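# Close and latch the power enclosure door

## Task

Push shut the door of the power enclosure that sits just past the front rail of the scissor lift, then lock it by rotating its lever a quarter turn, from horizontal downward until it stops. The gasket springs the door back open until the latch is engaged, and a lever turned with the door open locks nothing, so the door must be held closed while the lever turns. Excess force breaks the lever, and the task fails if the robot falls or is left tilted.

## Robot and tools

Robot: a Rainbow Robotics RB-Y1. It has a wheeled base (two drive wheels, two rear casters) that cannot move sideways, a folding torso (the lower part, the leg, bends at ankle, knee and hip), a head with head_camera, and two seven-joint arms with parallel grippers. Each hand has a wrist camera (left_wrist_camera, right_wrist_camera) in a case that sticks out sideways and can collide. The base is 0.58 m wide, reaches 0.10 m ahead of the wheel axle and 0.57 m behind it, and a spin in place sweeps a 0.58 m radius.

Frames: the base frame has its origin on the floor between the drive wheels, x forward, y left, z up, metres. chest, left_hand and right_hand print in it. A hand point is midway between the finger pads; fingers point along the hand's -z and close along its x. Printed hand positions can be off, more at long reach or under load. base_odometry is in the frame the base had at the start, counts only wheel turns (slip looks like travel), heading in rad, left positive.

move: one action plus optional cameras and blocking. Allowed combinations: base and/or joints, optionally with min_time_s or contact_limits; or target, alone or with min_time_s; or contact_limits alone. An empty move just reports state and images.
- base: one velocity command {x_m_s, turn_rad_s, for_s}, relative motion from where the robot is. x_m_s forward speed, 0.005 to 0.4 m/s in either sign or 0; turn_rad_s left-positive, 0.02 to 1.509 in either sign or 0; for_s 0.1 to 5 s (rounded to 1/30 s). Omitted velocities are 0. Acceleration is 0.4 m/s² (turns 0.5 rad/s²), so it coasts to rest up to 1 s (turns 3.1 s) afterwards; distance is about speed times for_s. If |x_m_s| + 0.27|turn_rad_s| exceeds 0.4, both shrink proportionally. The base does not stop at obstacles.
- joints: a map from joint name to an absolute target angle (rad) or gripper opening (m). Torso: torso_squat_rad 0 to 1.2 (larger lowers chest), torso_shift_rad -0.3 to 0.6 (hips forward), torso_pitch_rad -0.2 to 1.4 (bow forward), torso_yaw_rad -1.5 to 1.5 (left; raise both arms outward at least 0.2 rad first). Combined torso limits: squat+shift <= 1.52; squat-shift+pitch <= 1.57; shift+0.5 pitch-0.4 squat <= 0.7; shift+0.3 pitch-0.5 squat <= 0.39; breaking one gives off_target. Arm joints per side: shoulder_pitch ±2.356 (negative swings forward/up), shoulder_roll (left 0 to 3.141, right -3.141 to 0; away from the body lifts outward), shoulder_yaw ±2.094, elbow -2.617 to 0.01 (negative bends), forearm_roll ±3.141, wrist_pitch -1.57 to 1.919, hand_roll ±2.705, gripper_m 0 to 0.1 (pad gap). Head: head_pan_rad ±0.523 (left), head_tilt_rad -0.35 to 1.57 (down). Top speeds: arm joints 1 rad/s (wrist joints 1.5), head 1.5, squat and pitch 0.3, shift 0.15, yaw 0.6, grippers 0.08 m/s.
- target: absolute pose for one hand: side "left" or "right", x, y, z in base-frame metres (-3 to 3), quat_wxyz in the same form the hand lines print. It is converted once to joint angles, so the hand travels a curved path; split long moves into short steps. Unreachable poses are approached as closely as possible. Refused while another move runs.
- min_time_s: 0.1 to 8, the shortest duration for arm, head and torso motions.
- contact_limits: per gripper current cap in mA, 200 to 672.5 (start value 672.5); lower values soften grip and persist.
- blocking: true (default) waits for rest; false returns in about 0.5 s while motion continues. A new move overrides only the parts it names.

wait: seconds 0 to 10, plus cameras; returns early when motions settle. stop: brakes all running motions; braked joints may still press. zoom_image: camera name and region [x0, y0, x1, y1] in pixels, at most 504 by 504, from that camera's latest image. finished_scene: scene, the current scene number; irreversible, and the door must stay latched without the robot.

Results: move reads "done" or the worst status. Hand targets report reached (within 10 mm and 2 degrees), short (with the error) or refused (with a reason). Other words: off_target (resting away from target, may still push), time_out, contact_stop (torso only), limit_stop_at_<name> (built-in guard, often own-body proximity), not_followed (arm command withheld by the self-collision check), torque_fault, limit_stop_at_motor_heat. A time_out or contact_stop halts that joint's whole group (torso, or one arm). After a refusal or an uncommanded stop, later move/wait/finished_scene calls in the same reply are skipped. lidar_m: 12 distances, 30° sectors counter-clockwise from straight ahead, seen at 0.23 m height, "-" means nothing. motor_effort: wheel load percent (peak in brackets); under about 30 at rest is normal, more means pushing on something. Joint torques and external torques follow arm joint order; wrist force/torque are raw, offset, on hand axes. wheel_motors_off=1 means wheels were cut for 2 s after stalling.

Avoid: arm-on-arm hits or presses (can end the scene), contact torques reaching the load limits (elbow 34.2, wrist joints 23.7, shoulders 66.5 N m; robot freezes 10 s), overheating motors by holding stretched or pushing poses (80 °C brakes the arm), driving into furniture (wheels spin, robot can tip if the body catches), heavy loads far forward, slams and very hard pushes. Press the lever gently and hold the door closed while turning it.

Each tool is called after ">>>" by a JSON object that holds its "name" and its "arguments", one argument or row to a line.

## Session

>>> {"name": "move", "arguments": {

}}

Scene clock: 0.00 s.
Joint torques (N m): no reading
External joint torques (N m): no reading
Motor temperatures (°C): left_arm=[40 50 39 48 43 44 52] | right_arm=[36 46 39 49 42 47 42]
Wrist force (N): no reading
Wrist torque (N m): no reading
Wrist force, peak (N): no reading
base_odometry: x=+0.000 y=+0.000 heading=+0.000
lidar_m: 0.78 0.50 1.09 2.86 1.27 0.79 1.18 0.77 1.26 2.94 1.12 0.50
base_status: not commanded
joint_positions: torso_squat_rad=+0.350 torso_shift_rad=+0.000 torso_pitch_rad=+0.000 torso_yaw_rad=+0.000 left_shoulder_pitch_rad=+0.038 left_shoulder_roll_rad=+0.013 left_shoulder_yaw_rad=+0.002 left_elbow_rad=-0.293 left_forearm_roll_rad=-0.042 left_wrist_pitch_rad=+0.039 left_hand_roll_rad=-0.042 left_gripper_m=+0.099 right_shoulder_pitch_rad=+0.007 right_shoulder_roll_rad=-0.019 right_shoulder_yaw_rad=+0.013 right_elbow_rad=-0.233 right_forearm_roll_rad=+0.012 right_wrist_pitch_rad=+0.022 right_hand_roll_rad=+0.001 right_gripper_m=+0.101 head_pan_rad=+0.000 head_tilt_rad=+0.400
joint_status: not commanded
wheel_motors_off: 0
motor_effort: left_wheel=+0 right_wheel=+2
chest: x=-0.2280 y=-0.0001 z=+1.2475 quat_wxyz=(+1.000, +0.000, +0.000, +0.000) (m; base frame)
left_hand: x=-0.1218 y=+0.2323 z=+0.5702 quat_wxyz=(+0.993, +0.013, -0.109, -0.035) (m; base frame)
right_hand: x=-0.1249 y=-0.2332 z=+0.5692 quat_wxyz=(+0.995, -0.010, -0.102, +0.013) (m; base frame)
pictures: head_camera, left_wrist_camera, right_wrist_camera
Images, in order (width x height): head_camera 896x504, left_wrist_camera 644x364, right_wrist_camera 644x364.

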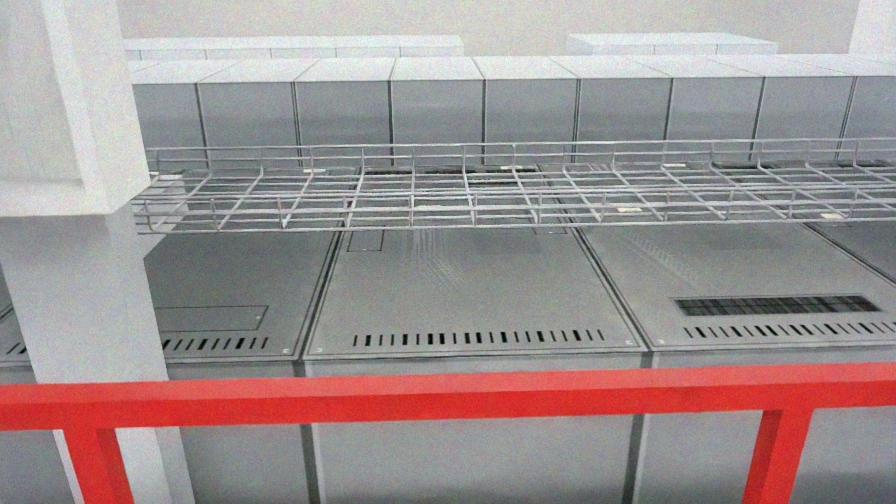

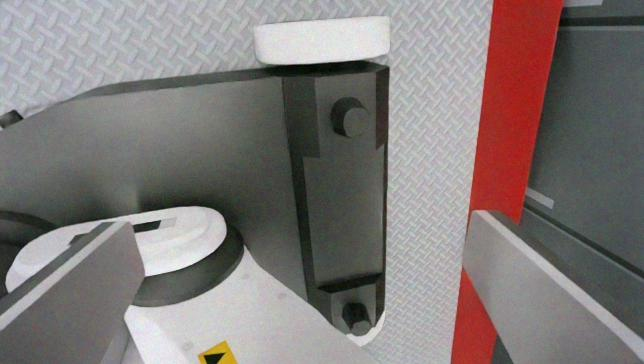

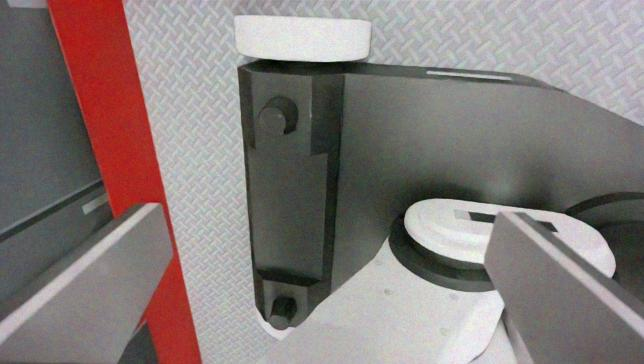

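>>> {"name": "move", "arguments": {
  "joints": {"head_tilt_rad": 0.1, "head_pan_rad": 0.5},
  "cameras": ["head_camera"]
}}

>>> {"name": "move", "arguments": {
  "joints": {"head_tilt_rad": 0.1, "head_pan_rad": -0.5},
  "cameras": ["head_camera"]
}}

>>> {"name": "move", "arguments": {
  "joints": {"head_tilt_rad": 0.9, "head_pan_rad": 0},
  "cameras": ["head_camera"]
}}

Scene clock: 2.60 s.
Joint torques (N m): left_arm=[-2.33 0.46 -0.08 -1.59 0.02 -0.49 -0.25] | right_arm=[-2.18 -1.04 -0.38 -1.14 0.15 -0.85 -0.12]
External joint torques (N m): left_arm=[0 -0.1 -0.13 -0.02 0.01 0.06 -0.24] | right_arm=[0.16 -0.07 -0.32 -0.06 0.1 -0.41 -0.13]
Wrist force (N): left_arm=[-7.2 9.7 4.1] | right_arm=[-4.0 12.0 -3.5]
Wrist torque (N m): left_arm=[-0.61 -1.44 0.36] | right_arm=[-1.80 0.25 0.70]
Wrist force, peak (N): left_arm=[-7.8 10.1 4.2] | right_arm=[-3.8 13.0 -3.4]
move: done
base_odometry: x=+0.000 y=+0.000 heading=+0.000
lidar_m: 0.77 0.50 1.09 2.86 1.28 0.79 1.18 0.77 1.26 2.92 1.12 0.51
base_status: not commanded
joint_positions: torso_squat_rad=+0.350 torso_shift_rad=+0.000 torso_pitch_rad=+0.000 torso_yaw_rad=+0.000 left_shoulder_pitch_rad=+0.038 left_shoulder_roll_rad=+0.013 left_shoulder_yaw_rad=+0.002 left_elbow_rad=-0.293 left_forearm_roll_rad=-0.042 left_wrist_pitch_rad=+0.039 left_hand_roll_rad=-0.042 left_gripper_m=+0.099 right_shoulder_pitch_rad=+0.007 right_shoulder_roll_rad=-0.019 right_shoulder_yaw_rad=+0.013 right_elbow_rad=-0.233 right_forearm_roll_rad=+0.012 right_wrist_pitch_rad=+0.022 right_hand_roll_rad=+0.001 right_gripper_m=+0.101 head_pan_rad=+0.500 head_tilt_rad=+0.100
joint_status: all done
wheel_motors_off: 0
motor_effort: left_wheel=+1(1) right_wheel=+0(4)
chest: x=-0.2280 y=-0.0001 z=+1.2475 quat_wxyz=(+1.000, +0.000, +0.000, +0.000) (m; base frame)
left_hand: x=-0.1218 y=+0.2323 z=+0.5702 quat_wxyz=(+0.993, +0.013, -0.109, -0.035) (m; base frame)
right_hand: x=-0.1249 y=-0.2332 z=+0.5692 quat_wxyz=(+0.995, -0.010, -0.102, +0.013) (m; base frame)
pictures: head_camera
Images, in order (width x height): head_camera 896x504.

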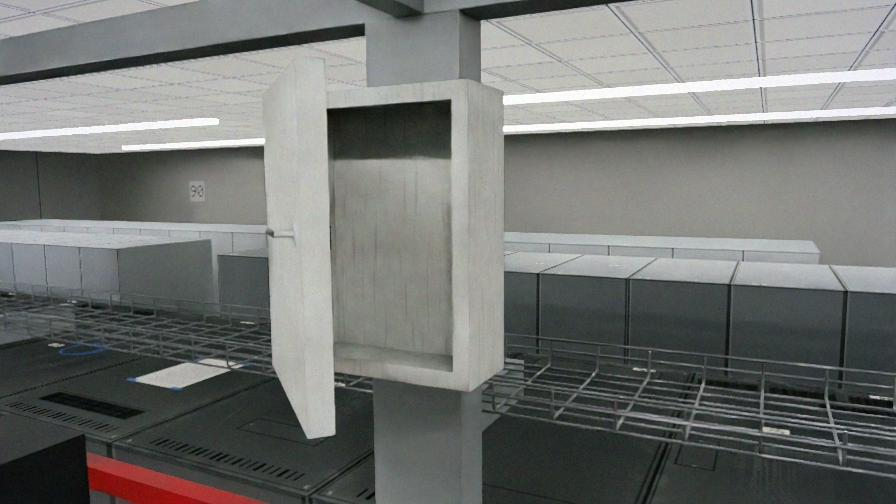

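Scene clock: 3.93 s.
Joint torques (N m): left_arm=[-2.17 0.23 -0.41 -1.7 0.07 -0.57 -0.17] | right_arm=[-2.64 -0.97 -0.06 -1.27 0.04 -0.82 -0.19]
External joint torques (N m): left_arm=[0.16 -0.33 -0.47 -0.13 0.06 -0.01 -0.16] | right_arm=[-0.31 0 -0.01 -0.19 -0.01 -0.37 -0.2]
Wrist force (N): left_arm=[-7.5 9.6 4.3] | right_arm=[-3.8 12.5 -3.5]
Wrist torque (N m): left_arm=[-0.59 -1.50 0.38] | right_arm=[-1.85 0.26 0.69]
Wrist force, peak (N): left_arm=[-7.7 10.0 4.4] | right_arm=[-4.0 12.7 -3.3]
move: done
base_odometry: x=+0.000 y=+0.000 heading=+0.000
lidar_m: 0.78 0.49 1.09 2.86 1.28 0.79 1.18 0.77 1.26 2.93 1.12 0.50
base_status: not commanded
joint_positions: torso_squat_rad=+0.350 torso_shift_rad=+0.000 torso_pitch_rad=+0.000 torso_yaw_rad=+0.000 left_shoulder_pitch_rad=+0.038 left_shoulder_roll_rad=+0.013 left_shoulder_yaw_rad=+0.002 left_elbow_rad=-0.293 left_forearm_roll_rad=-0.042 left_wrist_pitch_rad=+0.039 left_hand_roll_rad=-0.042 left_gripper_m=+0.099 right_shoulder_pitch_rad=+0.007 right_shoulder_roll_rad=-0.019 right_shoulder_yaw_rad=+0.013 right_elbow_rad=-0.233 right_forearm_roll_rad=+0.012 right_wrist_pitch_rad=+0.022 right_hand_roll_rad=+0.001 right_gripper_m=+0.101 head_pan_rad=-0.500 head_tilt_rad=+0.100
joint_status: all done
wheel_motors_off: 0
motor_effort: left_wheel=+0(1) right_wheel=+2(3)
chest: x=-0.2280 y=-0.0001 z=+1.2475 quat_wxyz=(+1.000, +0.000, +0.000, +0.000) (m; base frame)
left_hand: x=-0.1218 y=+0.2323 z=+0.5702 quat_wxyz=(+0.993, +0.013, -0.109, -0.035) (m; base frame)
right_hand: x=-0.1249 y=-0.2332 z=+0.5692 quat_wxyz=(+0.995, -0.010, -0.102, +0.013) (m; base frame)
pictures: head_camera
Images, in order (width x height): head_camera 896x504.

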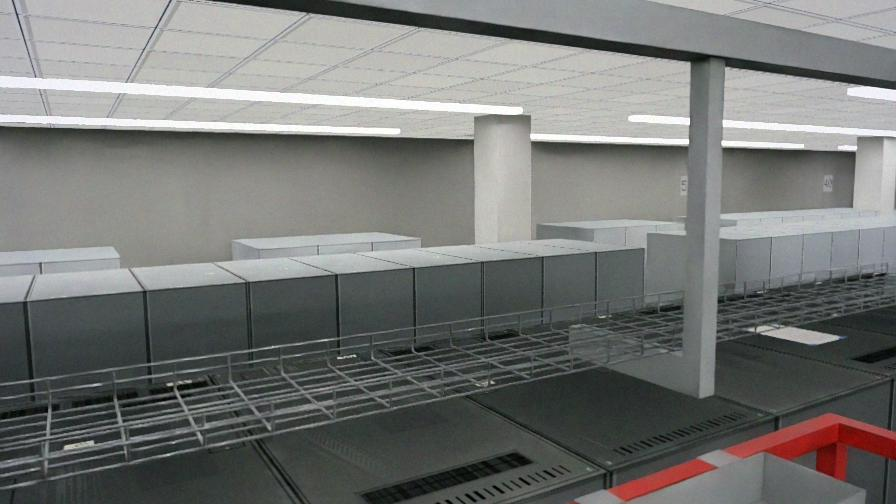

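Scene clock: 5.13 s.
Joint torques (N m): left_arm=[-2.46 0.24 -0.21 -1.62 0.04 -0.56 -0.22] | right_arm=[-2.74 -1.25 -0.25 -1.16 0.24 -0.92 0.06]
External joint torques (N m): left_arm=[-0.12 -0.32 -0.26 -0.05 0.03 0 -0.21] | right_arm=[-0.4 -0.29 -0.19 -0.08 0.19 -0.47 0.05]
Wrist force (N): left_arm=[-7.5 9.8 4.0] | right_arm=[-4.0 12.5 -3.2]
Wrist torque (N m): left_arm=[-0.62 -1.48 0.38] | right_arm=[-1.86 0.27 0.70]
Wrist force, peak (N): left_arm=[-7.8 10.3 4.0] | right_arm=[-4.1 12.7 -3.7]
move: done
base_odometry: x=+0.000 y=+0.000 heading=+0.000
lidar_m: 0.78 0.49 1.09 2.86 1.28 0.79 1.18 0.77 1.27 2.93 1.12 0.51
base_status: not commanded
joint_positions: torso_squat_rad=+0.350 torso_shift_rad=+0.000 torso_pitch_rad=+0.000 torso_yaw_rad=+0.000 left_shoulder_pitch_rad=+0.038 left_shoulder_roll_rad=+0.013 left_shoulder_yaw_rad=+0.002 left_elbow_rad=-0.293 left_forearm_roll_rad=-0.042 left_wrist_pitch_rad=+0.039 left_hand_roll_rad=-0.042 left_gripper_m=+0.099 right_shoulder_pitch_rad=+0.007 right_shoulder_roll_rad=-0.019 right_shoulder_yaw_rad=+0.013 right_elbow_rad=-0.233 right_forearm_roll_rad=+0.012 right_wrist_pitch_rad=+0.022 right_hand_roll_rad=+0.001 right_gripper_m=+0.101 head_pan_rad=+0.000 head_tilt_rad=+0.900
joint_status: all done
wheel_motors_off: 0
motor_effort: left_wheel=+1(1) right_wheel=+4(4)
chest: x=-0.2280 y=-0.0001 z=+1.2475 quat_wxyz=(+1.000, +0.000, +0.000, +0.000) (m; base frame)
left_hand: x=-0.1218 y=+0.2323 z=+0.5702 quat_wxyz=(+0.993, +0.013, -0.109, -0.035) (m; base frame)
right_hand: x=-0.1249 y=-0.2332 z=+0.5692 quat_wxyz=(+0.995, -0.010, -0.102, +0.013) (m; base frame)
pictures: head_camera
Images, in order (width x height): head_camera 896x504.

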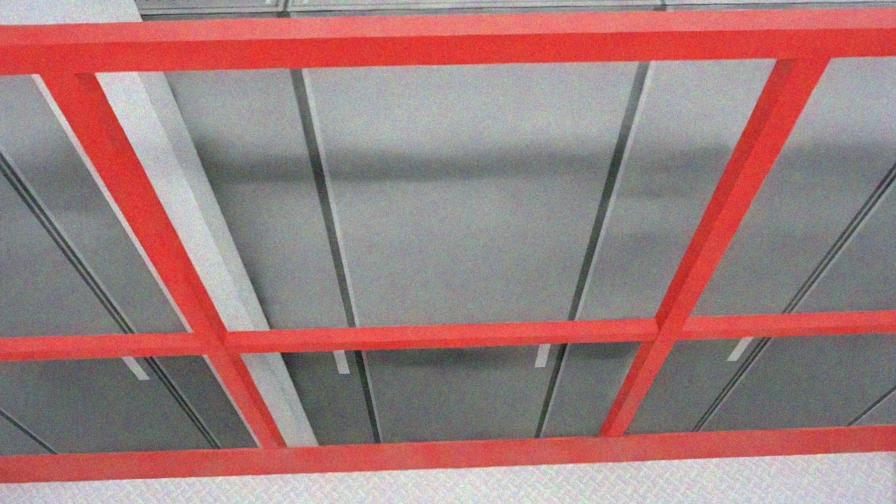

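>>> {"name": "move", "arguments": {
  "joints": {"head_tilt_rad": 0.1, "head_pan_rad": 0.523},
  "cameras": ["head_camera"]
}}

>>> {"name": "zoom_image", "arguments": {
  "camera": "head_camera",
  "region": [240, 30, 540, 460]
}}

>>> {"name": "zoom_image", "arguments": {
  "camera": "head_camera",
  "region": [250, 180, 390, 290]
}}

Scene clock: 15.50 s.
Joint torques (N m): left_arm=[-2.23 0.38 -0.11 -1.64 -0.08 -0.55 -0.17] | right_arm=[-2.44 -0.88 -0.4 -1.28 0.3 -0.84 -0.12]
External joint torques (N m): left_arm=[0.1 -0.19 -0.17 -0.07 -0.09 0 -0.16] | right_arm=[-0.1 0.09 -0.35 -0.2 0.24 -0.39 -0.13]
Wrist force (N): left_arm=[-7.6 9.9 4.0] | right_arm=[-4.1 12.2 -3.5]
Wrist torque (N m): left_arm=[-0.61 -1.52 0.38] | right_arm=[-1.82 0.20 0.67]
Wrist force, peak (N): left_arm=[-7.7 10.2 4.3] | right_arm=[-4.0 12.9 -3.6]
move: done
base_odometry: x=+0.000 y=+0.000 heading=+0.000
lidar_m: 0.77 0.49 1.09 2.86 1.28 0.78 1.18 0.77 1.26 2.93 1.12 0.51
base_status: not commanded
joint_positions: torso_squat_rad=+0.350 torso_shift_rad=+0.000 torso_pitch_rad=+0.000 torso_yaw_rad=+0.000 left_shoulder_pitch_rad=+0.038 left_shoulder_roll_rad=+0.013 left_shoulder_yaw_rad=+0.002 left_elbow_rad=-0.293 left_forearm_roll_rad=-0.042 left_wrist_pitch_rad=+0.039 left_hand_roll_rad=-0.042 left_gripper_m=+0.099 right_shoulder_pitch_rad=+0.007 right_shoulder_roll_rad=-0.019 right_shoulder_yaw_rad=+0.013 right_elbow_rad=-0.233 right_forearm_roll_rad=+0.012 right_wrist_pitch_rad=+0.022 right_hand_roll_rad=+0.001 right_gripper_m=+0.101 head_pan_rad=+0.523 head_tilt_rad=+0.100
joint_status: all done
wheel_motors_off: 0
motor_effort: left_wheel=+1(1) right_wheel=+2(3)
chest: x=-0.2280 y=-0.0001 z=+1.2475 quat_wxyz=(+1.000, +0.000, +0.000, +0.000) (m; base frame)
left_hand: x=-0.1218 y=+0.2323 z=+0.5702 quat_wxyz=(+0.993, +0.013, -0.109, -0.035) (m; base frame)
right_hand: x=-0.1249 y=-0.2332 z=+0.5692 quat_wxyz=(+0.995, -0.010, -0.102, +0.013) (m; base frame)
pictures: head_camera
Images, in order (width x height): head_camera 896x504.

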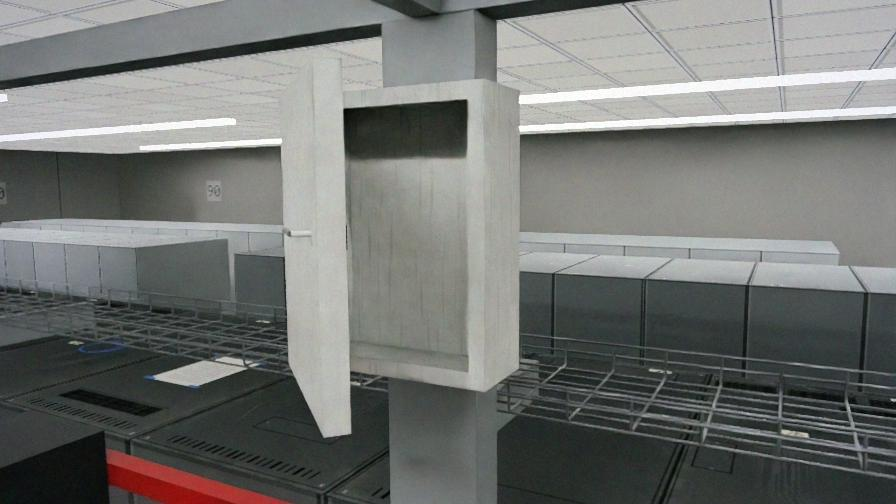

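Scaled by 1.172.

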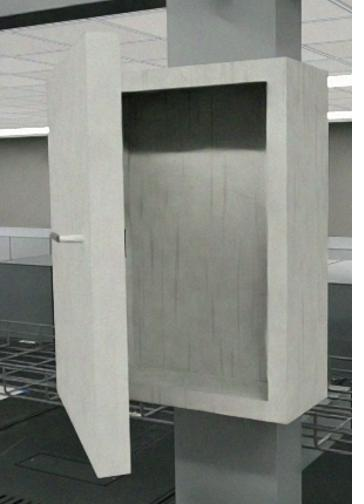

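Scaled by 3.600.

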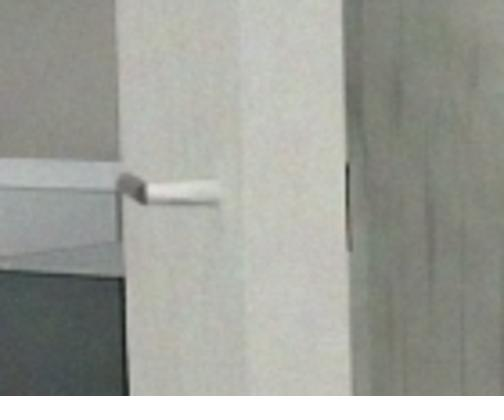

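>>> {"name": "move", "arguments": {
  "base": {"x_m_s": -0.25, "for_s": 1.0},
  "cameras": ["head_camera"]
}}

>>> {"name": "zoom_image", "arguments": {
  "camera": "head_camera",
  "region": [200, 30, 500, 460]
}}

Scene clock: 26.40 s.
Joint torques (N m): left_arm=[-2.16 0.06 -0.12 -1.69 -0.01 -0.44 -0.23] | right_arm=[-2.71 -1.19 -0.47 -1.5 0.25 -0.9 0.07]
External joint torques (N m): left_arm=[0.19 -0.5 -0.17 -0.12 -0.02 0.12 -0.22] | right_arm=[-0.36 -0.23 -0.42 -0.41 0.2 -0.45 0.06]
Wrist force (N): left_arm=[-7.2 9.7 3.7] | right_arm=[-3.8 12.2 -3.5]
Wrist torque (N m): left_arm=[-0.61 -1.44 0.36] | right_arm=[-1.80 0.27 0.70]
Wrist force, peak (N): left_arm=[-9.1 9.8 5.1] | right_arm=[-10.4 11.8 -3.8]
move: done
base_odometry: x=-0.170 y=+0.000 heading=-0.050
lidar_m: 0.92 0.60 1.15 3.59 1.20 0.66 1.04 0.65 1.21 3.63 1.19 0.62
base_status: done (sent for 1 of 1 s)
joint_positions: torso_squat_rad=+0.350 torso_shift_rad=+0.000 torso_pitch_rad=+0.000 torso_yaw_rad=+0.000 left_shoulder_pitch_rad=+0.038 left_shoulder_roll_rad=+0.013 left_shoulder_yaw_rad=+0.002 left_elbow_rad=-0.293 left_forearm_roll_rad=-0.042 left_wrist_pitch_rad=+0.039 left_hand_roll_rad=-0.042 left_gripper_m=+0.099 right_shoulder_pitch_rad=+0.007 right_shoulder_roll_rad=-0.019 right_shoulder_yaw_rad=+0.013 right_elbow_rad=-0.233 right_forearm_roll_rad=+0.012 right_wrist_pitch_rad=+0.022 right_hand_roll_rad=+0.001 right_gripper_m=+0.101 head_pan_rad=+0.523 head_tilt_rad=+0.100
joint_status: not commanded
wheel_motors_off: 0
on_its_own: the wheels pushed hard for 0.8 s: something may have held the robot back, and base_odometry may count slip
motor_effort: left_wheel=-33(84) right_wheel=-42(100)
chest: x=-0.2280 y=-0.0001 z=+1.2475 quat_wxyz=(+1.000, +0.000, +0.000, +0.000) (m; base frame)
left_hand: x=-0.1218 y=+0.2324 z=+0.5702 quat_wxyz=(+0.993, +0.013, -0.109, -0.035) (m; base frame)
right_hand: x=-0.1250 y=-0.2332 z=+0.5692 quat_wxyz=(+0.995, -0.009, -0.102, +0.013) (m; base frame)
pictures: head_camera
Images, in order (width x height): head_camera 896x504.

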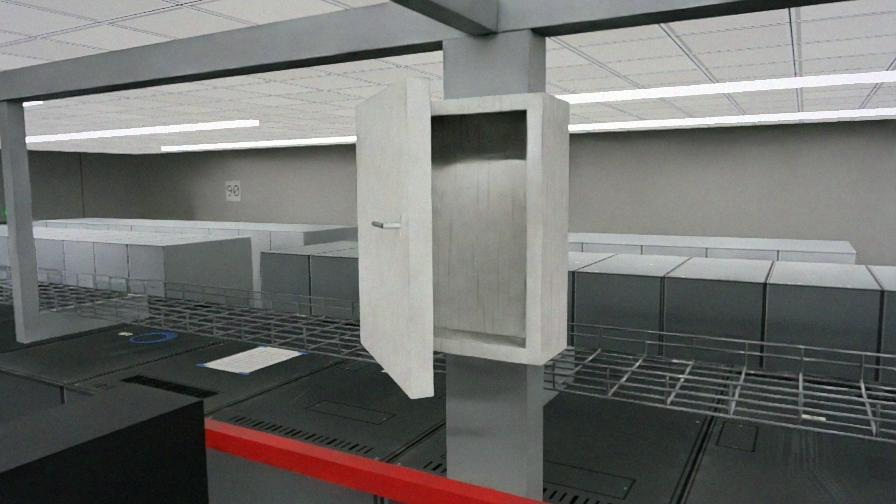

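Scaled by 1.172.

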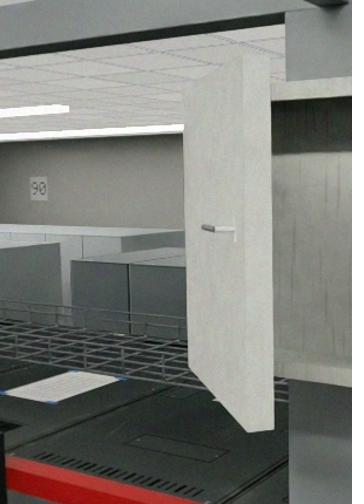

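>>> {"name": "move", "arguments": {
  "base": {"x_m_s": 0.2, "for_s": 0.9}
}}

>>> {"name": "move", "arguments": {
  "base": {"turn_rad_s": 0.4, "for_s": 1.25},
  "joints": {"head_pan_rad": 0, "head_tilt_rad": 0.2},
  "cameras": ["head_camera"]
}}

Scene clock: 48.23 s.
Joint torques (N m): left_arm=[-2.31 -0.15 -0.36 -1.56 0.04 -0.55 -0.26] | right_arm=[-2.1 -0.97 0.22 -1.04 0.21 -0.9 -0.15]
External joint torques (N m): left_arm=[0.01 -0.71 -0.42 0.01 0.04 0.01 -0.25] | right_arm=[0.23 0 0.27 0.04 0.16 -0.46 -0.16]
Wrist force (N): left_arm=[-7.6 9.8 3.9] | right_arm=[-3.8 12.3 -3.3]
Wrist torque (N m): left_arm=[-0.61 -1.51 0.37] | right_arm=[-1.83 0.27 0.67]
Wrist force, peak (N): left_arm=[-8.0 10.0 4.3] | right_arm=[-4.1 13.2 -3.4]
move: done
base_odometry: x=+0.010 y=-0.009 heading=-0.049
lidar_m: 0.73 0.45 0.47 2.93 1.30 0.82 1.22 0.81 1.29 2.89 0.48 0.51
base_status: done (sent for 0.9 of 0.9 s)
joint_positions: torso_squat_rad=+0.350 torso_shift_rad=+0.000 torso_pitch_rad=+0.000 torso_yaw_rad=+0.000 left_shoulder_pitch_rad=+0.038 left_shoulder_roll_rad=+0.013 left_shoulder_yaw_rad=+0.002 left_elbow_rad=-0.293 left_forearm_roll_rad=-0.042 left_wrist_pitch_rad=+0.039 left_hand_roll_rad=-0.042 left_gripper_m=+0.099 right_shoulder_pitch_rad=+0.007 right_shoulder_roll_rad=-0.019 right_shoulder_yaw_rad=+0.013 right_elbow_rad=-0.233 right_forearm_roll_rad=+0.012 right_wrist_pitch_rad=+0.022 right_hand_roll_rad=+0.001 right_gripper_m=+0.101 head_pan_rad=+0.523 head_tilt_rad=+0.100
joint_status: not commanded
wheel_motors_off: 0
motor_effort: left_wheel=+9(24) right_wheel=-20(55)
chest: x=-0.2279 y=-0.0001 z=+1.2475 quat_wxyz=(+1.000, +0.000, +0.000, +0.000) (m; base frame)
left_hand: x=-0.1218 y=+0.2324 z=+0.5702 quat_wxyz=(+0.993, +0.013, -0.109, -0.035) (m; base frame)
right_hand: x=-0.1248 y=-0.2332 z=+0.5692 quat_wxyz=(+0.995, -0.009, -0.102, +0.013) (m; base frame)

Scene clock: 50.67 s.
Joint torques (N m): left_arm=[-2.41 0.06 0.05 -1.47 0 -0.52 -0.28] | right_arm=[-2.27 -1.5 -0.42 -1.22 0.15 -0.73 -0.14]
External joint torques (N m): left_arm=[-0.09 -0.51 -0.01 0.1 -0.01 0.03 -0.27] | right_arm=[0.06 -0.54 -0.37 -0.13 0.1 -0.28 -0.15]
Wrist force (N): left_arm=[-7.6 9.6 3.9] | right_arm=[-4.0 12.7 -3.4]
Wrist torque (N m): left_arm=[-0.58 -1.51 0.39] | right_arm=[-1.86 0.25 0.69]
Wrist force, peak (N): left_arm=[-7.7 10.3 4.1] | right_arm=[-3.9 12.9 -3.5]
move: done
base_odometry: x=+0.009 y=-0.009 heading=+0.458
lidar_m: 0.45 0.47 2.84 1.29 0.83 1.25 0.83 1.29 2.89 0.48 0.49 0.73
base_status: done (sent for 1.27 of 1.27 s)
joint_positions: torso_squat_rad=+0.350 torso_shift_rad=+0.000 torso_pitch_rad=+0.000 torso_yaw_rad=+0.000 left_shoulder_pitch_rad=+0.038 left_shoulder_roll_rad=+0.013 left_shoulder_yaw_rad=+0.002 left_elbow_rad=-0.293 left_forearm_roll_rad=-0.042 left_wrist_pitch_rad=+0.039 left_hand_roll_rad=-0.042 left_gripper_m=+0.099 right_shoulder_pitch_rad=+0.007 right_shoulder_roll_rad=-0.019 right_shoulder_yaw_rad=+0.013 right_elbow_rad=-0.233 right_forearm_roll_rad=+0.012 right_wrist_pitch_rad=+0.022 right_hand_roll_rad=+0.001 right_gripper_m=+0.101 head_pan_rad=+0.000 head_tilt_rad=+0.200
joint_status: all done
wheel_motors_off: 0
motor_effort: left_wheel=+3(32) right_wheel=+12(42)
chest: x=-0.2279 y=-0.0001 z=+1.2475 quat_wxyz=(+1.000, +0.000, +0.000, +0.000) (m; base frame)
left_hand: x=-0.1218 y=+0.2323 z=+0.5702 quat_wxyz=(+0.993, +0.013, -0.109, -0.035) (m; base frame)
right_hand: x=-0.1249 y=-0.2332 z=+0.5692 quat_wxyz=(+0.995, -0.009, -0.102, +0.013) (m; base frame)
pictures: head_camera
Images, in order (width x height): head_camera 896x504.

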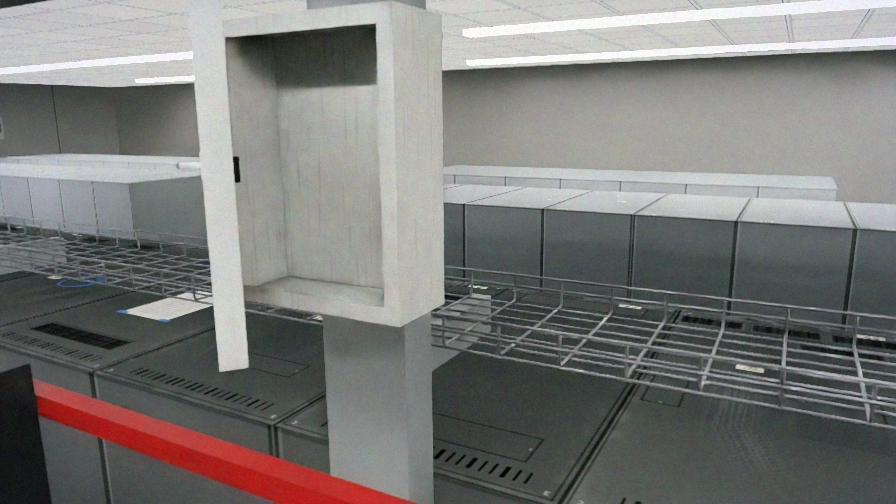

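>>> {"name": "move", "arguments": {
  "base": {"x_m_s": 0.1, "for_s": 1.0},
  "joints": {"left_shoulder_pitch_rad": 0.3, "left_shoulder_roll_rad": 0.4, "left_elbow_rad": -2.3, "head_tilt_rad": 0.1, "head_pan_rad": 0.2},
  "cameras": ["all"]
}}

Scene clock: 67.83 s.
Joint torques (N m): left_arm=[-5 4.9 3.97 -8.99 0.04 -1.39 -0.33] | right_arm=[-2.19 -0.89 -0.05 -1.1 0.24 -0.77 0.03]
External joint torques (N m): left_arm=[1.17 -0.02 -0.24 0.77 0 0.28 -0.29] | right_arm=[0.13 0.07 0 -0.02 0.19 -0.32 0.02]
Wrist force (N): left_arm=[-10.8 7.0 12.3] | right_arm=[-3.6 12.2 -3.2]
Wrist torque (N m): left_arm=[-0.35 -1.65 0.44] | right_arm=[-1.81 0.29 0.68]
Wrist force, peak (N): left_arm=[-11.5 7.3 12.4] | right_arm=[-4.4 12.7 -3.5]
move: done
base_odometry: x=+0.099 y=+0.035 heading=+0.458
lidar_m: 0.38 0.36 1.01 1.31 0.89 1.34 0.94 1.39 1.14 0.47 0.67 0.64
base_status: done (sent for 1 of 1 s)
joint_positions: torso_squat_rad=+0.350 torso_shift_rad=+0.000 torso_pitch_rad=+0.000 torso_yaw_rad=+0.000 left_shoulder_pitch_rad=+0.300 left_shoulder_roll_rad=+0.400 left_shoulder_yaw_rad=+0.003 left_elbow_rad=-2.300 left_forearm_roll_rad=-0.042 left_wrist_pitch_rad=+0.039 left_hand_roll_rad=-0.042 left_gripper_m=+0.099 right_shoulder_pitch_rad=+0.007 right_shoulder_roll_rad=-0.019 right_shoulder_yaw_rad=+0.013 right_elbow_rad=-0.233 right_forearm_roll_rad=+0.012 right_wrist_pitch_rad=+0.022 right_hand_roll_rad=+0.001 right_gripper_m=+0.101 head_pan_rad=+0.200 head_tilt_rad=+0.100
joint_status: all done
wheel_motors_off: 0
motor_effort: left_wheel=+5(26) right_wheel=-10(43)
chest: x=-0.2280 y=-0.0001 z=+1.2475 quat_wxyz=(+1.000, +0.000, +0.000, +0.000) (m; base frame)
left_hand: x=+0.1790 y=+0.2568 z=+1.2278 quat_wxyz=(+0.538, +0.140, -0.809, -0.190) (m; base frame)
right_hand: x=-0.1248 y=-0.2332 z=+0.5692 quat_wxyz=(+0.995, -0.009, -0.102, +0.013) (m; base frame)
pictures: head_camera, left_wrist_camera, right_wrist_camera
Images, in order (width x height): head_camera 896x504, left_wrist_camera 644x364, right_wrist_camera 644x364.

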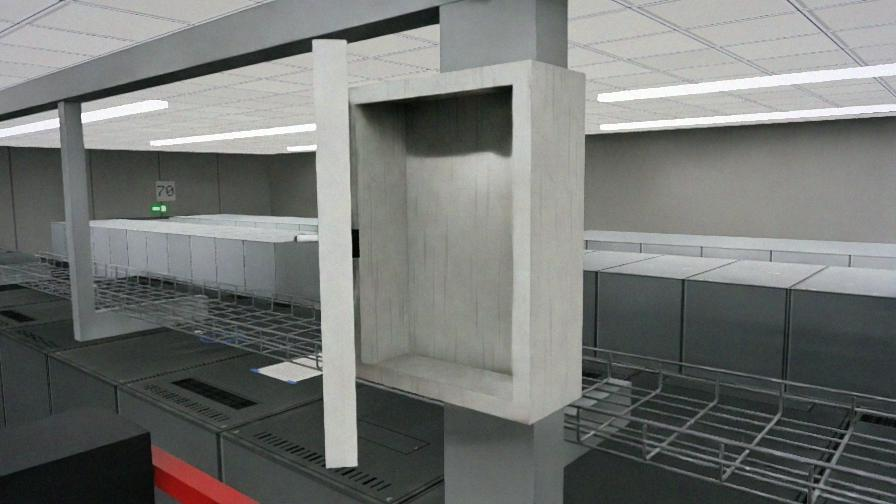

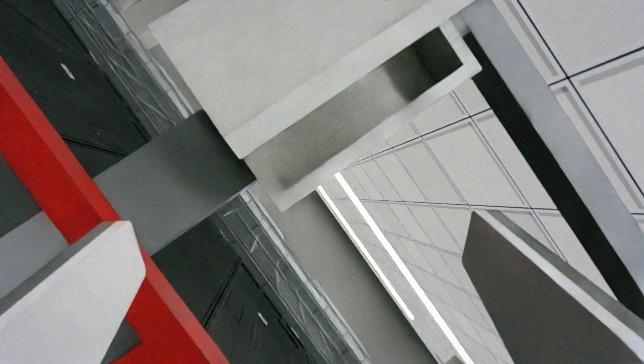

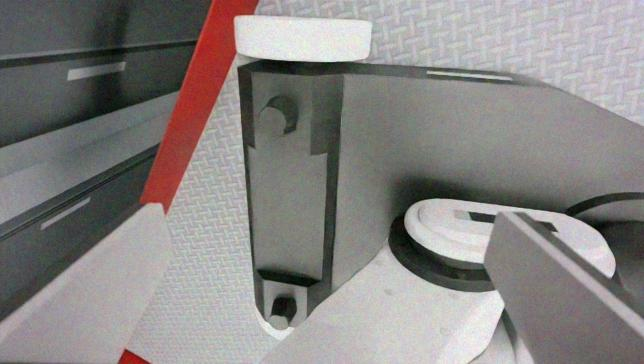

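>>> {"name": "move", "arguments": {
  "target": {"side":"left","x":0.28,"y":0.40,"z":1.52,"quat_wxyz":[0.683,-0.183,-0.683,-0.183]},
  "cameras": ["all"]
}}

Scene clock: 81.70 s.
Joint torques (N m): left_arm=[-11.15 2.73 10.12 3.63 0.71 -0.99 0.02] | right_arm=[-2.22 -1.2 -0.24 -1.47 0.31 -0.62 -0.03]
External joint torques (N m): left_arm=[2.27 -1.55 -0.46 -0.01 -0.33 -0.11 0.07] | right_arm=[0.09 -0.25 -0.19 -0.39 0.25 -0.17 -0.04]
Wrist force (N): left_arm=[-12.4 9.4 10.3] | right_arm=[-3.7 12.3 -3.1]
Wrist torque (N m): left_arm=[-0.52 -1.73 0.41] | right_arm=[-1.84 0.26 0.68]
Wrist force, peak (N): left_arm=[-12.1 9.7 10.6] | right_arm=[-4.1 12.8 -3.6]
move: done
base_odometry: x=+0.099 y=+0.035 heading=+0.458
lidar_m: 0.38 0.36 1.00 1.31 0.89 1.33 0.94 1.39 1.14 0.47 0.67 0.65
base_status: not commanded
joint_positions: torso_squat_rad=+0.350 torso_shift_rad=+0.000 torso_pitch_rad=+0.000 torso_yaw_rad=+0.000 left_shoulder_pitch_rad=+1.061 left_shoulder_roll_rad=+2.073 left_shoulder_yaw_rad=+1.269 left_elbow_rad=-1.251 left_forearm_roll_rad=+3.141 left_wrist_pitch_rad=+0.660 left_hand_roll_rad=-1.125 left_gripper_m=+0.099 right_shoulder_pitch_rad=+0.007 right_shoulder_roll_rad=-0.019 right_shoulder_yaw_rad=+0.013 right_elbow_rad=-0.233 right_forearm_roll_rad=+0.012 right_wrist_pitch_rad=+0.022 right_hand_roll_rad=+0.001 right_gripper_m=+0.101 head_pan_rad=+0.200 head_tilt_rad=+0.100
joint_status: all done
wheel_motors_off: 0
motor_effort: left_wheel=+5(6) right_wheel=-11(13)
chest: x=-0.2280 y=-0.0002 z=+1.2475 quat_wxyz=(+1.000, +0.000, +0.000, +0.000) (m; base frame)
left_hand: x=+0.2798 y=+0.3996 z=+1.5205 quat_wxyz=(+0.685, -0.180, -0.681, -0.182) (m; base frame)
left_hand_status: reached (checked arc, planned for 2.4 s): 1 mm and 0.5 deg off.
right_hand: x=-0.1249 y=-0.2332 z=+0.5691 quat_wxyz=(+0.995, -0.009, -0.102, +0.013) (m; base frame)
pictures: head_camera, left_wrist_camera, right_wrist_camera
Images, in order (width x height): head_camera 896x504, left_wrist_camera 644x364, right_wrist_camera 644x364.

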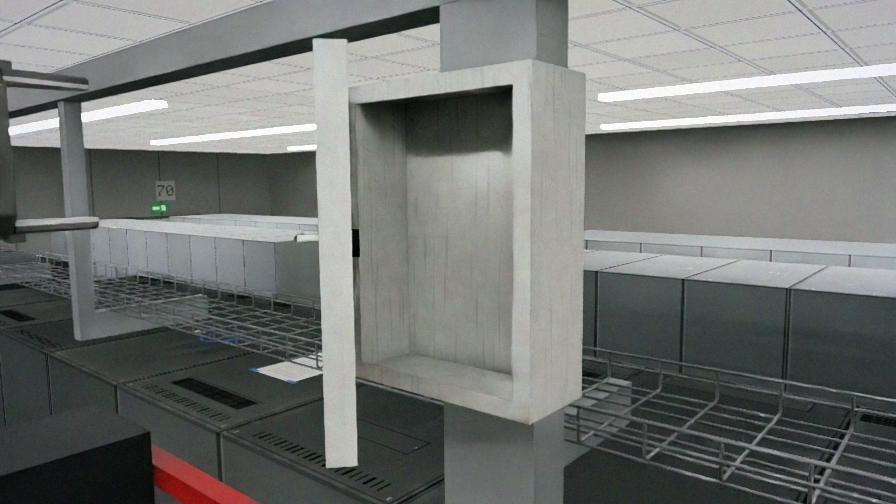

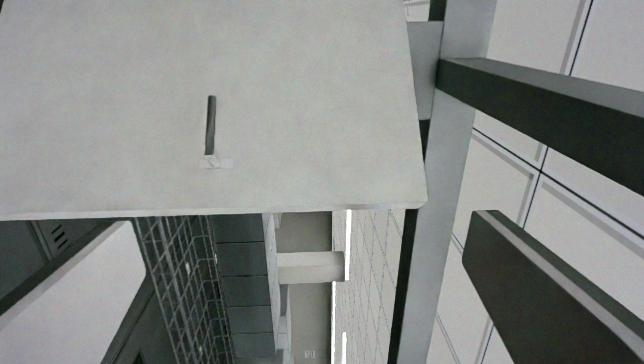

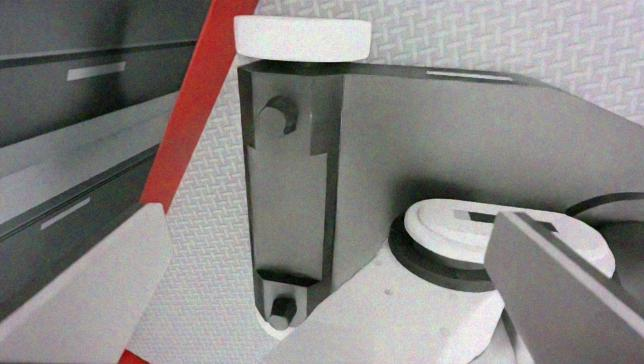

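>>> {"name": "move", "arguments": {
  "target": {"side":"left","x":0.36,"y":0.43,"z":1.435,"quat_wxyz":[0.653,-0.271,-0.653,-0.271]},
  "cameras": ["head_camera","left_wrist_camera"]
}}

Scene clock: 91.93 s.
Joint torques (N m): left_arm=[-20.49 -9.53 4.97 0.63 1.77 -0.56 -0.4] | right_arm=[-1.97 -1.17 -0.11 -1.23 0.02 -0.86 -0.07]
External joint torques (N m): left_arm=[0.15 -0.07 0.29 0.15 -0.03 -0.19 -0.34] | right_arm=[0.35 -0.21 -0.06 -0.15 -0.04 -0.41 -0.08]
Wrist force (N): left_arm=[-12.2 9.4 10.4] | right_arm=[-3.7 12.3 -3.0]
Wrist torque (N m): left_arm=[-0.54 -1.74 0.36] | right_arm=[-1.84 0.25 0.68]
Wrist force, peak (N): left_arm=[-13.1 9.8 10.5] | right_arm=[-3.8 12.9 -3.2]
move: short
base_odometry: x=+0.099 y=+0.035 heading=+0.458
lidar_m: 0.38 0.36 1.01 1.31 0.88 1.33 0.94 1.38 1.14 0.46 0.67 0.65
base_status: not commanded
joint_positions: torso_squat_rad=+0.350 torso_shift_rad=+0.000 torso_pitch_rad=+0.000 torso_yaw_rad=+0.000 left_shoulder_pitch_rad=+1.685 left_shoulder_roll_rad=+2.641 left_shoulder_yaw_rad=+1.900 left_elbow_rad=-0.267 left_forearm_roll_rad=+3.141 left_wrist_pitch_rad=+1.184 left_hand_roll_rad=-1.383 left_gripper_m=+0.099 right_shoulder_pitch_rad=+0.007 right_shoulder_roll_rad=-0.019 right_shoulder_yaw_rad=+0.013 right_elbow_rad=-0.233 right_forearm_roll_rad=+0.012 right_wrist_pitch_rad=+0.022 right_hand_roll_rad=+0.001 right_gripper_m=+0.101 head_pan_rad=+0.200 head_tilt_rad=+0.100
joint_status: all done
wheel_motors_off: 0
motor_effort: left_wheel=+6(6) right_wheel=-11(12)
chest: x=-0.2280 y=-0.0002 z=+1.2475 quat_wxyz=(+1.000, +0.000, +0.000, +0.000) (m; base frame)
left_hand: x=+0.3595 y=+0.4295 z=+1.4348 quat_wxyz=(+0.663, -0.219, -0.684, -0.210) (m; base frame)
left_hand_status: short (checked arc, as near as the solve gets, planned for 1.3 s): 1 mm and 10.0 deg off. The place is met; only the turn is off.
right_hand: x=-0.1249 y=-0.2332 z=+0.5692 quat_wxyz=(+0.995, -0.009, -0.102, +0.013) (m; base frame)
pictures: head_camera, left_wrist_camera
Images, in order (width x height): head_camera 896x504, left_wrist_camera 644x364.

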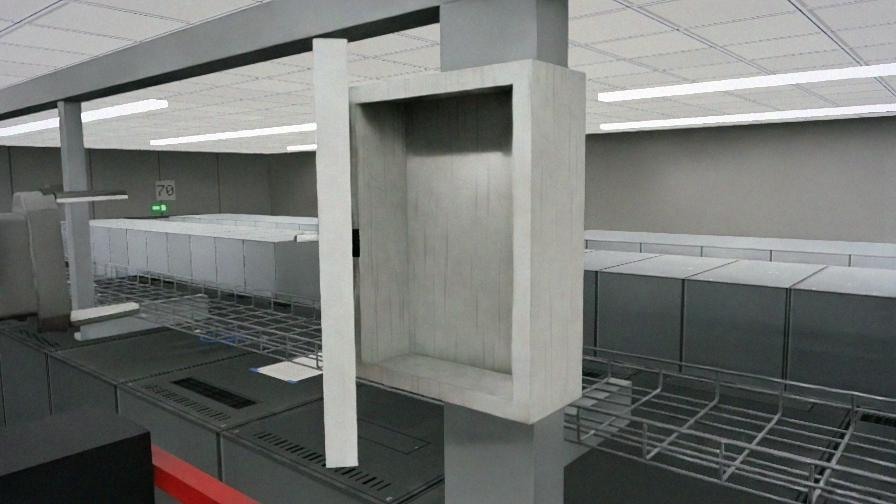

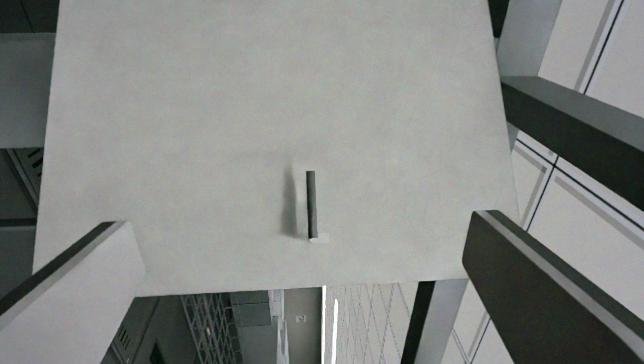

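>>> {"name": "move", "arguments": {
  "target": {"side":"left","x":0.26,"y":0.42,"z":1.44,"quat_wxyz":[0.683,-0.183,-0.683,-0.183]}
}}

>>> {"name": "move", "arguments": {
  "joints": {"torso_shift_rad":0.3},
  "min_time_s": 3,
  "cameras": ["head_camera","left_wrist_camera"]
}}

Scene clock: 99.23 s.
Joint torques (N m): left_arm=[-10.16 -9.56 11.76 2.78 1.06 -0.54 0.02] | right_arm=[-2.26 -0.67 0.02 -1.26 0.14 -0.8 -0.03]
External joint torques (N m): left_arm=[1.95 2.37 0.32 -0.5 -0.04 0.14 0.07] | right_arm=[0.06 0.28 0.08 -0.18 0.09 -0.36 -0.04]
Wrist force (N): left_arm=[-12.4 9.5 9.7] | right_arm=[-4.1 12.4 -3.2]
Wrist torque (N m): left_arm=[-0.58 -1.75 0.34] | right_arm=[-1.84 0.22 0.69]
Wrist force, peak (N): left_arm=[-12.8 10.5 11.1] | right_arm=[-4.0 12.9 -3.4]
move: short
base_odometry: x=+0.099 y=+0.035 heading=+0.458
lidar_m: 0.38 0.36 1.01 1.31 0.89 1.34 0.95 1.39 1.14 0.46 0.68 0.64
base_status: not commanded
joint_positions: torso_squat_rad=+0.350 torso_shift_rad=+0.000 torso_pitch_rad=+0.000 torso_yaw_rad=+0.000 left_shoulder_pitch_rad=+2.007 left_shoulder_roll_rad=+1.960 left_shoulder_yaw_rad=+2.094 left_elbow_rad=-1.393 left_forearm_roll_rad=+3.141 left_wrist_pitch_rad=+0.664 left_hand_roll_rad=-1.243 left_gripper_m=+0.099 right_shoulder_pitch_rad=+0.007 right_shoulder_roll_rad=-0.019 right_shoulder_yaw_rad=+0.013 right_elbow_rad=-0.233 right_forearm_roll_rad=+0.012 right_wrist_pitch_rad=+0.022 right_hand_roll_rad=+0.001 right_gripper_m=+0.101 head_pan_rad=+0.200 head_tilt_rad=+0.100
joint_status: all done
wheel_motors_off: 0
motor_effort: left_wheel=+6(7) right_wheel=-10(12)
chest: x=-0.2280 y=-0.0002 z=+1.2475 quat_wxyz=(+1.000, +0.000, +0.000, +0.000) (m; base frame)
left_hand: x=+0.2601 y=+0.4201 z=+1.4407 quat_wxyz=(+0.713, -0.174, -0.651, -0.191) (m; base frame)
left_hand_status: short (checked arc, as near as the solve gets, planned for 1.5 s): 1 mm and 5.2 deg off. The place is met; only the turn is off.
right_hand: x=-0.1249 y=-0.2332 z=+0.5692 quat_wxyz=(+0.995, -0.009, -0.102, +0.013) (m; base frame)

Scene clock: 102.53 s.
Joint torques (N m): left_arm=[-10.04 -9.75 11.76 2.69 1.03 -0.49 -0.07] | right_arm=[-2.37 -1.1 0.23 -1.36 0.07 -0.69 -0.11]
External joint torques (N m): left_arm=[2.06 2.2 0.31 -0.59 -0.07 0.18 -0.01] | right_arm=[-0.07 -0.14 0.29 -0.29 0.01 -0.25 -0.12]
Wrist force (N): left_arm=[-12.2 9.4 9.6] | right_arm=[-3.8 12.6 -3.4]
Wrist torque (N m): left_arm=[-0.56 -1.72 0.38] | right_arm=[-1.84 0.25 0.68]
Wrist force, peak (N): left_arm=[-12.2 9.9 9.9] | right_arm=[-4.3 13.0 -3.5]
move: done
base_odometry: x=+0.099 y=+0.035 heading=+0.458
lidar_m: 0.38 0.36 1.01 1.31 0.89 1.33 0.94 1.39 1.14 0.47 0.67 0.65
base_status: not commanded
joint_positions: torso_squat_rad=+0.350 torso_shift_rad=+0.300 torso_pitch_rad=+0.000 torso_yaw_rad=+0.000 left_shoulder_pitch_rad=+2.007 left_shoulder_roll_rad=+1.960 left_shoulder_yaw_rad=+2.094 left_elbow_rad=-1.393 left_forearm_roll_rad=+3.141 left_wrist_pitch_rad=+0.664 left_hand_roll_rad=-1.243 left_gripper_m=+0.099 right_shoulder_pitch_rad=+0.007 right_shoulder_roll_rad=-0.019 right_shoulder_yaw_rad=+0.013 right_elbow_rad=-0.233 right_forearm_roll_rad=+0.012 right_wrist_pitch_rad=+0.022 right_hand_roll_rad=+0.001 right_gripper_m=+0.101 head_pan_rad=+0.200 head_tilt_rad=+0.100
joint_status: all done
wheel_motors_off: 0
motor_effort: left_wheel=+6(7) right_wheel=-10(12)
chest: x=-0.0336 y=-0.0002 z=+1.2181 quat_wxyz=(+1.000, +0.000, +0.000, +0.000) (m; base frame)
left_hand: x=+0.4545 y=+0.4201 z=+1.4113 quat_wxyz=(+0.714, -0.174, -0.651, -0.191) (m; base frame)
right_hand: x=+0.0694 y=-0.2332 z=+0.5398 quat_wxyz=(+0.995, -0.009, -0.102, +0.013) (m; base frame)
pictures: head_camera, left_wrist_camera
Images, in order (width x height): head_camera 896x504, left_wrist_camera 644x364.

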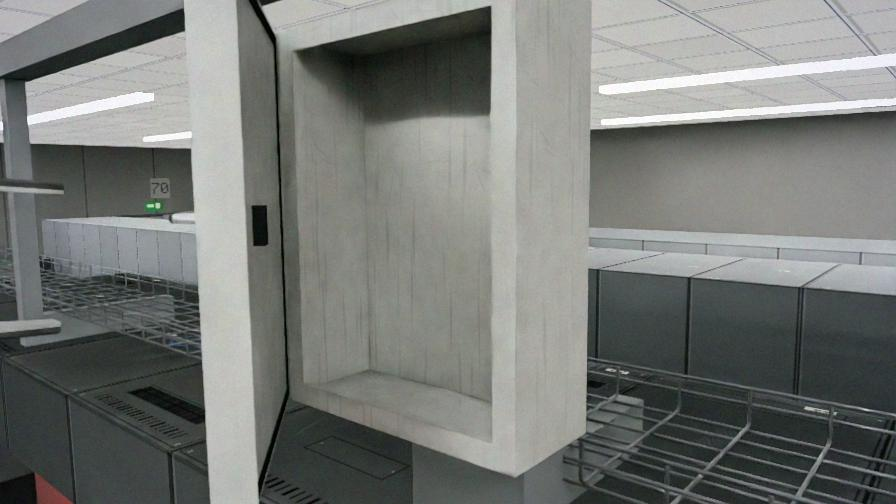

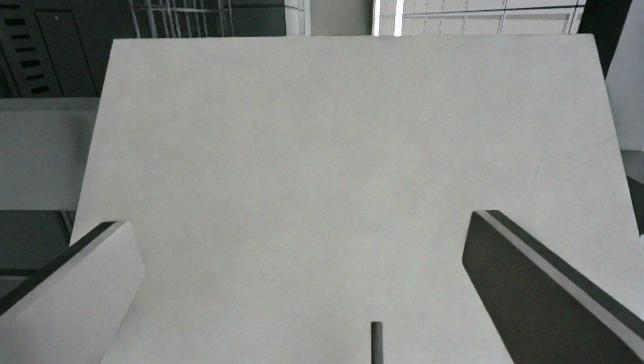

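>>> {"name": "move", "arguments": {
  "target": {"side":"left","x":0.41,"y":0.355,"z":1.437,"quat_wxyz":[0.664,-0.242,-0.664,-0.242]},
  "cameras": ["head_camera","left_wrist_camera"]
}}

Scene clock: 113.30 s.
Joint torques (N m): left_arm=[-11.25 10.32 11.73 2.26 1.07 -0.67 -0.02] | right_arm=[-1.99 -0.95 -0.03 -1.25 0.26 -0.85 0.07]
External joint torques (N m): left_arm=[-0.93 -2.4 0.17 -0.64 -0.02 0.03 0.03] | right_arm=[0.31 0.01 0.03 -0.19 0.21 -0.41 0.06]
Wrist force (N): left_arm=[-12.0 9.6 10.2] | right_arm=[-4.2 12.0 -3.3]
Wrist torque (N m): left_arm=[-0.58 -1.71 0.40] | right_arm=[-1.80 0.18 0.69]
Wrist force, peak (N): left_arm=[-13.0 10.1 9.3] | right_arm=[-4.3 12.7 -3.7]
move: done
base_odometry: x=+0.099 y=+0.035 heading=+0.458
lidar_m: 0.38 0.36 1.01 1.31 0.89 1.34 0.94 1.38 1.14 0.47 0.68 0.65
base_status: not commanded
joint_positions: torso_squat_rad=+0.350 torso_shift_rad=+0.300 torso_pitch_rad=+0.000 torso_yaw_rad=+0.000 left_shoulder_pitch_rad=+0.569 left_shoulder_roll_rad=+1.823 left_shoulder_yaw_rad=+0.781 left_elbow_rad=-1.619 left_forearm_roll_rad=+3.141 left_wrist_pitch_rad=+0.668 left_hand_roll_rad=-1.221 left_gripper_m=+0.099 right_shoulder_pitch_rad=+0.007 right_shoulder_roll_rad=-0.019 right_shoulder_yaw_rad=+0.013 right_elbow_rad=-0.233 right_forearm_roll_rad=+0.012 right_wrist_pitch_rad=+0.022 right_hand_roll_rad=+0.001 right_gripper_m=+0.101 head_pan_rad=+0.200 head_tilt_rad=+0.100
joint_status: all done
wheel_motors_off: 0
motor_effort: left_wheel=+6(6) right_wheel=-10(12)
chest: x=-0.0337 y=-0.0002 z=+1.2181 quat_wxyz=(+1.000, +0.000, +0.000, +0.000) (m; base frame)
left_hand: x=+0.4099 y=+0.3547 z=+1.4370 quat_wxyz=(+0.668, -0.238, -0.663, -0.241) (m; base frame)
left_hand_status: reached (checked arc, planned for 1.8 s): 0 mm and 0.7 deg off.
right_hand: x=+0.0694 y=-0.2332 z=+0.5398 quat_wxyz=(+0.995, -0.009, -0.102, +0.013) (m; base frame)
pictures: head_camera, left_wrist_camera
Images, in order (width x height): head_camera 896x504, left_wrist_camera 644x364.

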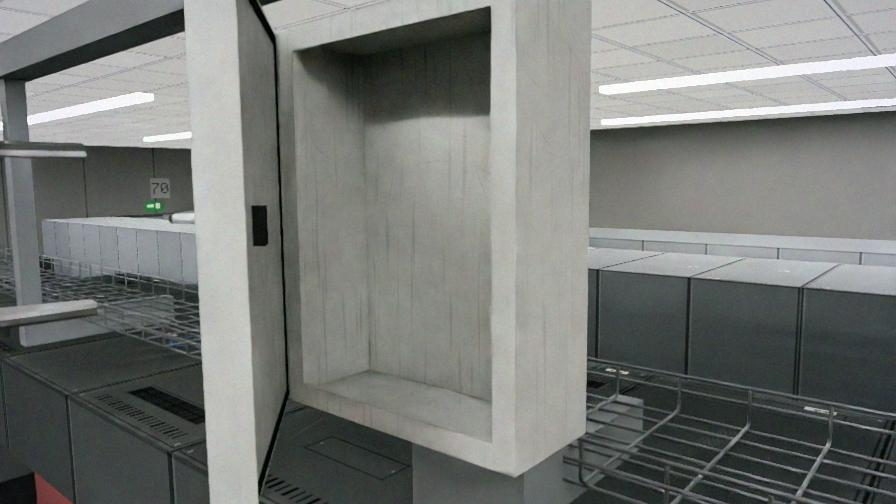

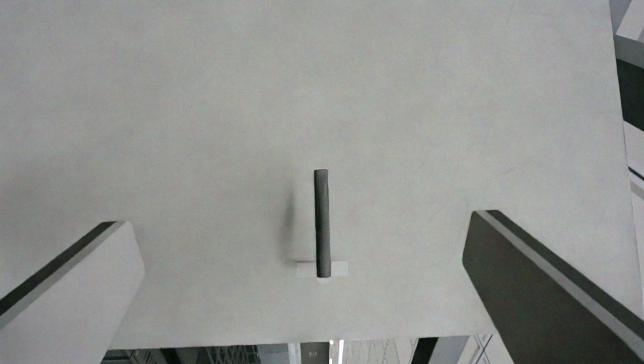

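>>> {"name": "move", "arguments": {
  "target": {"side":"left","x":0.44,"y":0.268,"z":1.436,"quat_wxyz":[0.664,-0.242,-0.664,-0.242]},
  "cameras": ["head_camera","left_wrist_camera"]
}}

Scene clock: 119.43 s.
Joint torques (N m): left_arm=[-11.09 -4.74 11.54 3.34 0.51 -0.6 -0.09] | right_arm=[-2.14 -0.99 -0.18 -1.29 0.12 -0.81 -0.15]
External joint torques (N m): left_arm=[1.39 1.73 0.06 -0.59 -0.07 0.2 -0.04] | right_arm=[0.15 -0.04 -0.12 -0.23 0.06 -0.36 -0.16]
Wrist force (N): left_arm=[-12.6 9.6 10.7] | right_arm=[-4.0 12.3 -3.0]
Wrist torque (N m): left_arm=[-0.59 -1.79 0.40] | right_arm=[-1.81 0.22 0.69]
Wrist force, peak (N): left_arm=[-11.9 10.7 13.1] | right_arm=[-4.2 13.0 -3.2]
move: done
base_odometry: x=+0.099 y=+0.035 heading=+0.458
lidar_m: 0.38 0.36 1.01 1.31 0.88 1.34 0.94 1.39 1.14 0.47 0.67 0.64
base_status: not commanded
joint_positions: torso_squat_rad=+0.350 torso_shift_rad=+0.300 torso_pitch_rad=+0.000 torso_yaw_rad=+0.000 left_shoulder_pitch_rad=+1.708 left_shoulder_roll_rad=+1.990 left_shoulder_yaw_rad=+1.949 left_elbow_rad=-1.785 left_forearm_roll_rad=+3.141 left_wrist_pitch_rad=+0.371 left_hand_roll_rad=-1.171 left_gripper_m=+0.099 right_shoulder_pitch_rad=+0.007 right_shoulder_roll_rad=-0.019 right_shoulder_yaw_rad=+0.013 right_elbow_rad=-0.233 right_forearm_roll_rad=+0.012 right_wrist_pitch_rad=+0.022 right_hand_roll_rad=+0.001 right_gripper_m=+0.101 head_pan_rad=+0.200 head_tilt_rad=+0.100
joint_status: all done
wheel_motors_off: 0
motor_effort: left_wheel=+6(6) right_wheel=-9(11)
chest: x=-0.0337 y=-0.0001 z=+1.2181 quat_wxyz=(+1.000, +0.000, +0.000, +0.000) (m; base frame)
left_hand: x=+0.4400 y=+0.2681 z=+1.4366 quat_wxyz=(+0.670, -0.238, -0.660, -0.242) (m; base frame)
left_hand_status: reached (checked arc, planned for 1.5 s): 1 mm and 0.9 deg off.
right_hand: x=+0.0694 y=-0.2332 z=+0.5398 quat_wxyz=(+0.995, -0.009, -0.102, +0.013) (m; base frame)
pictures: head_camera, left_wrist_camera
Images, in order (width x height): head_camera 896x504, left_wrist_camera 644x364.

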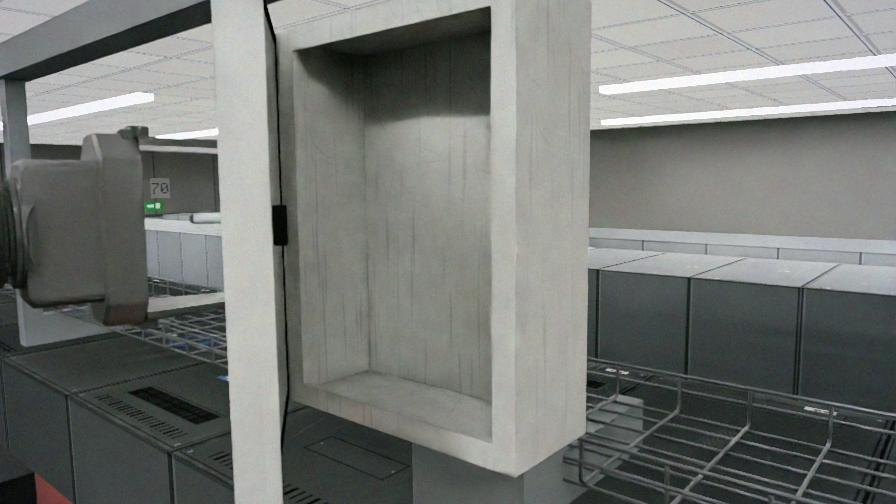

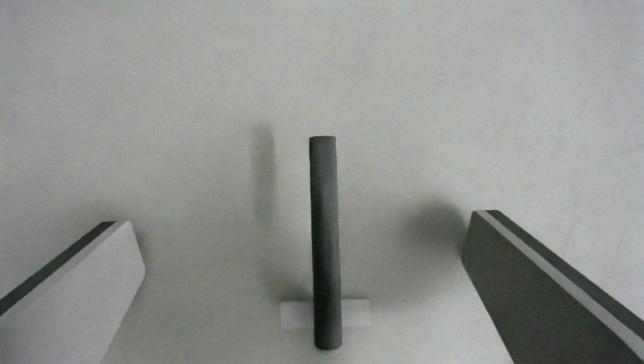

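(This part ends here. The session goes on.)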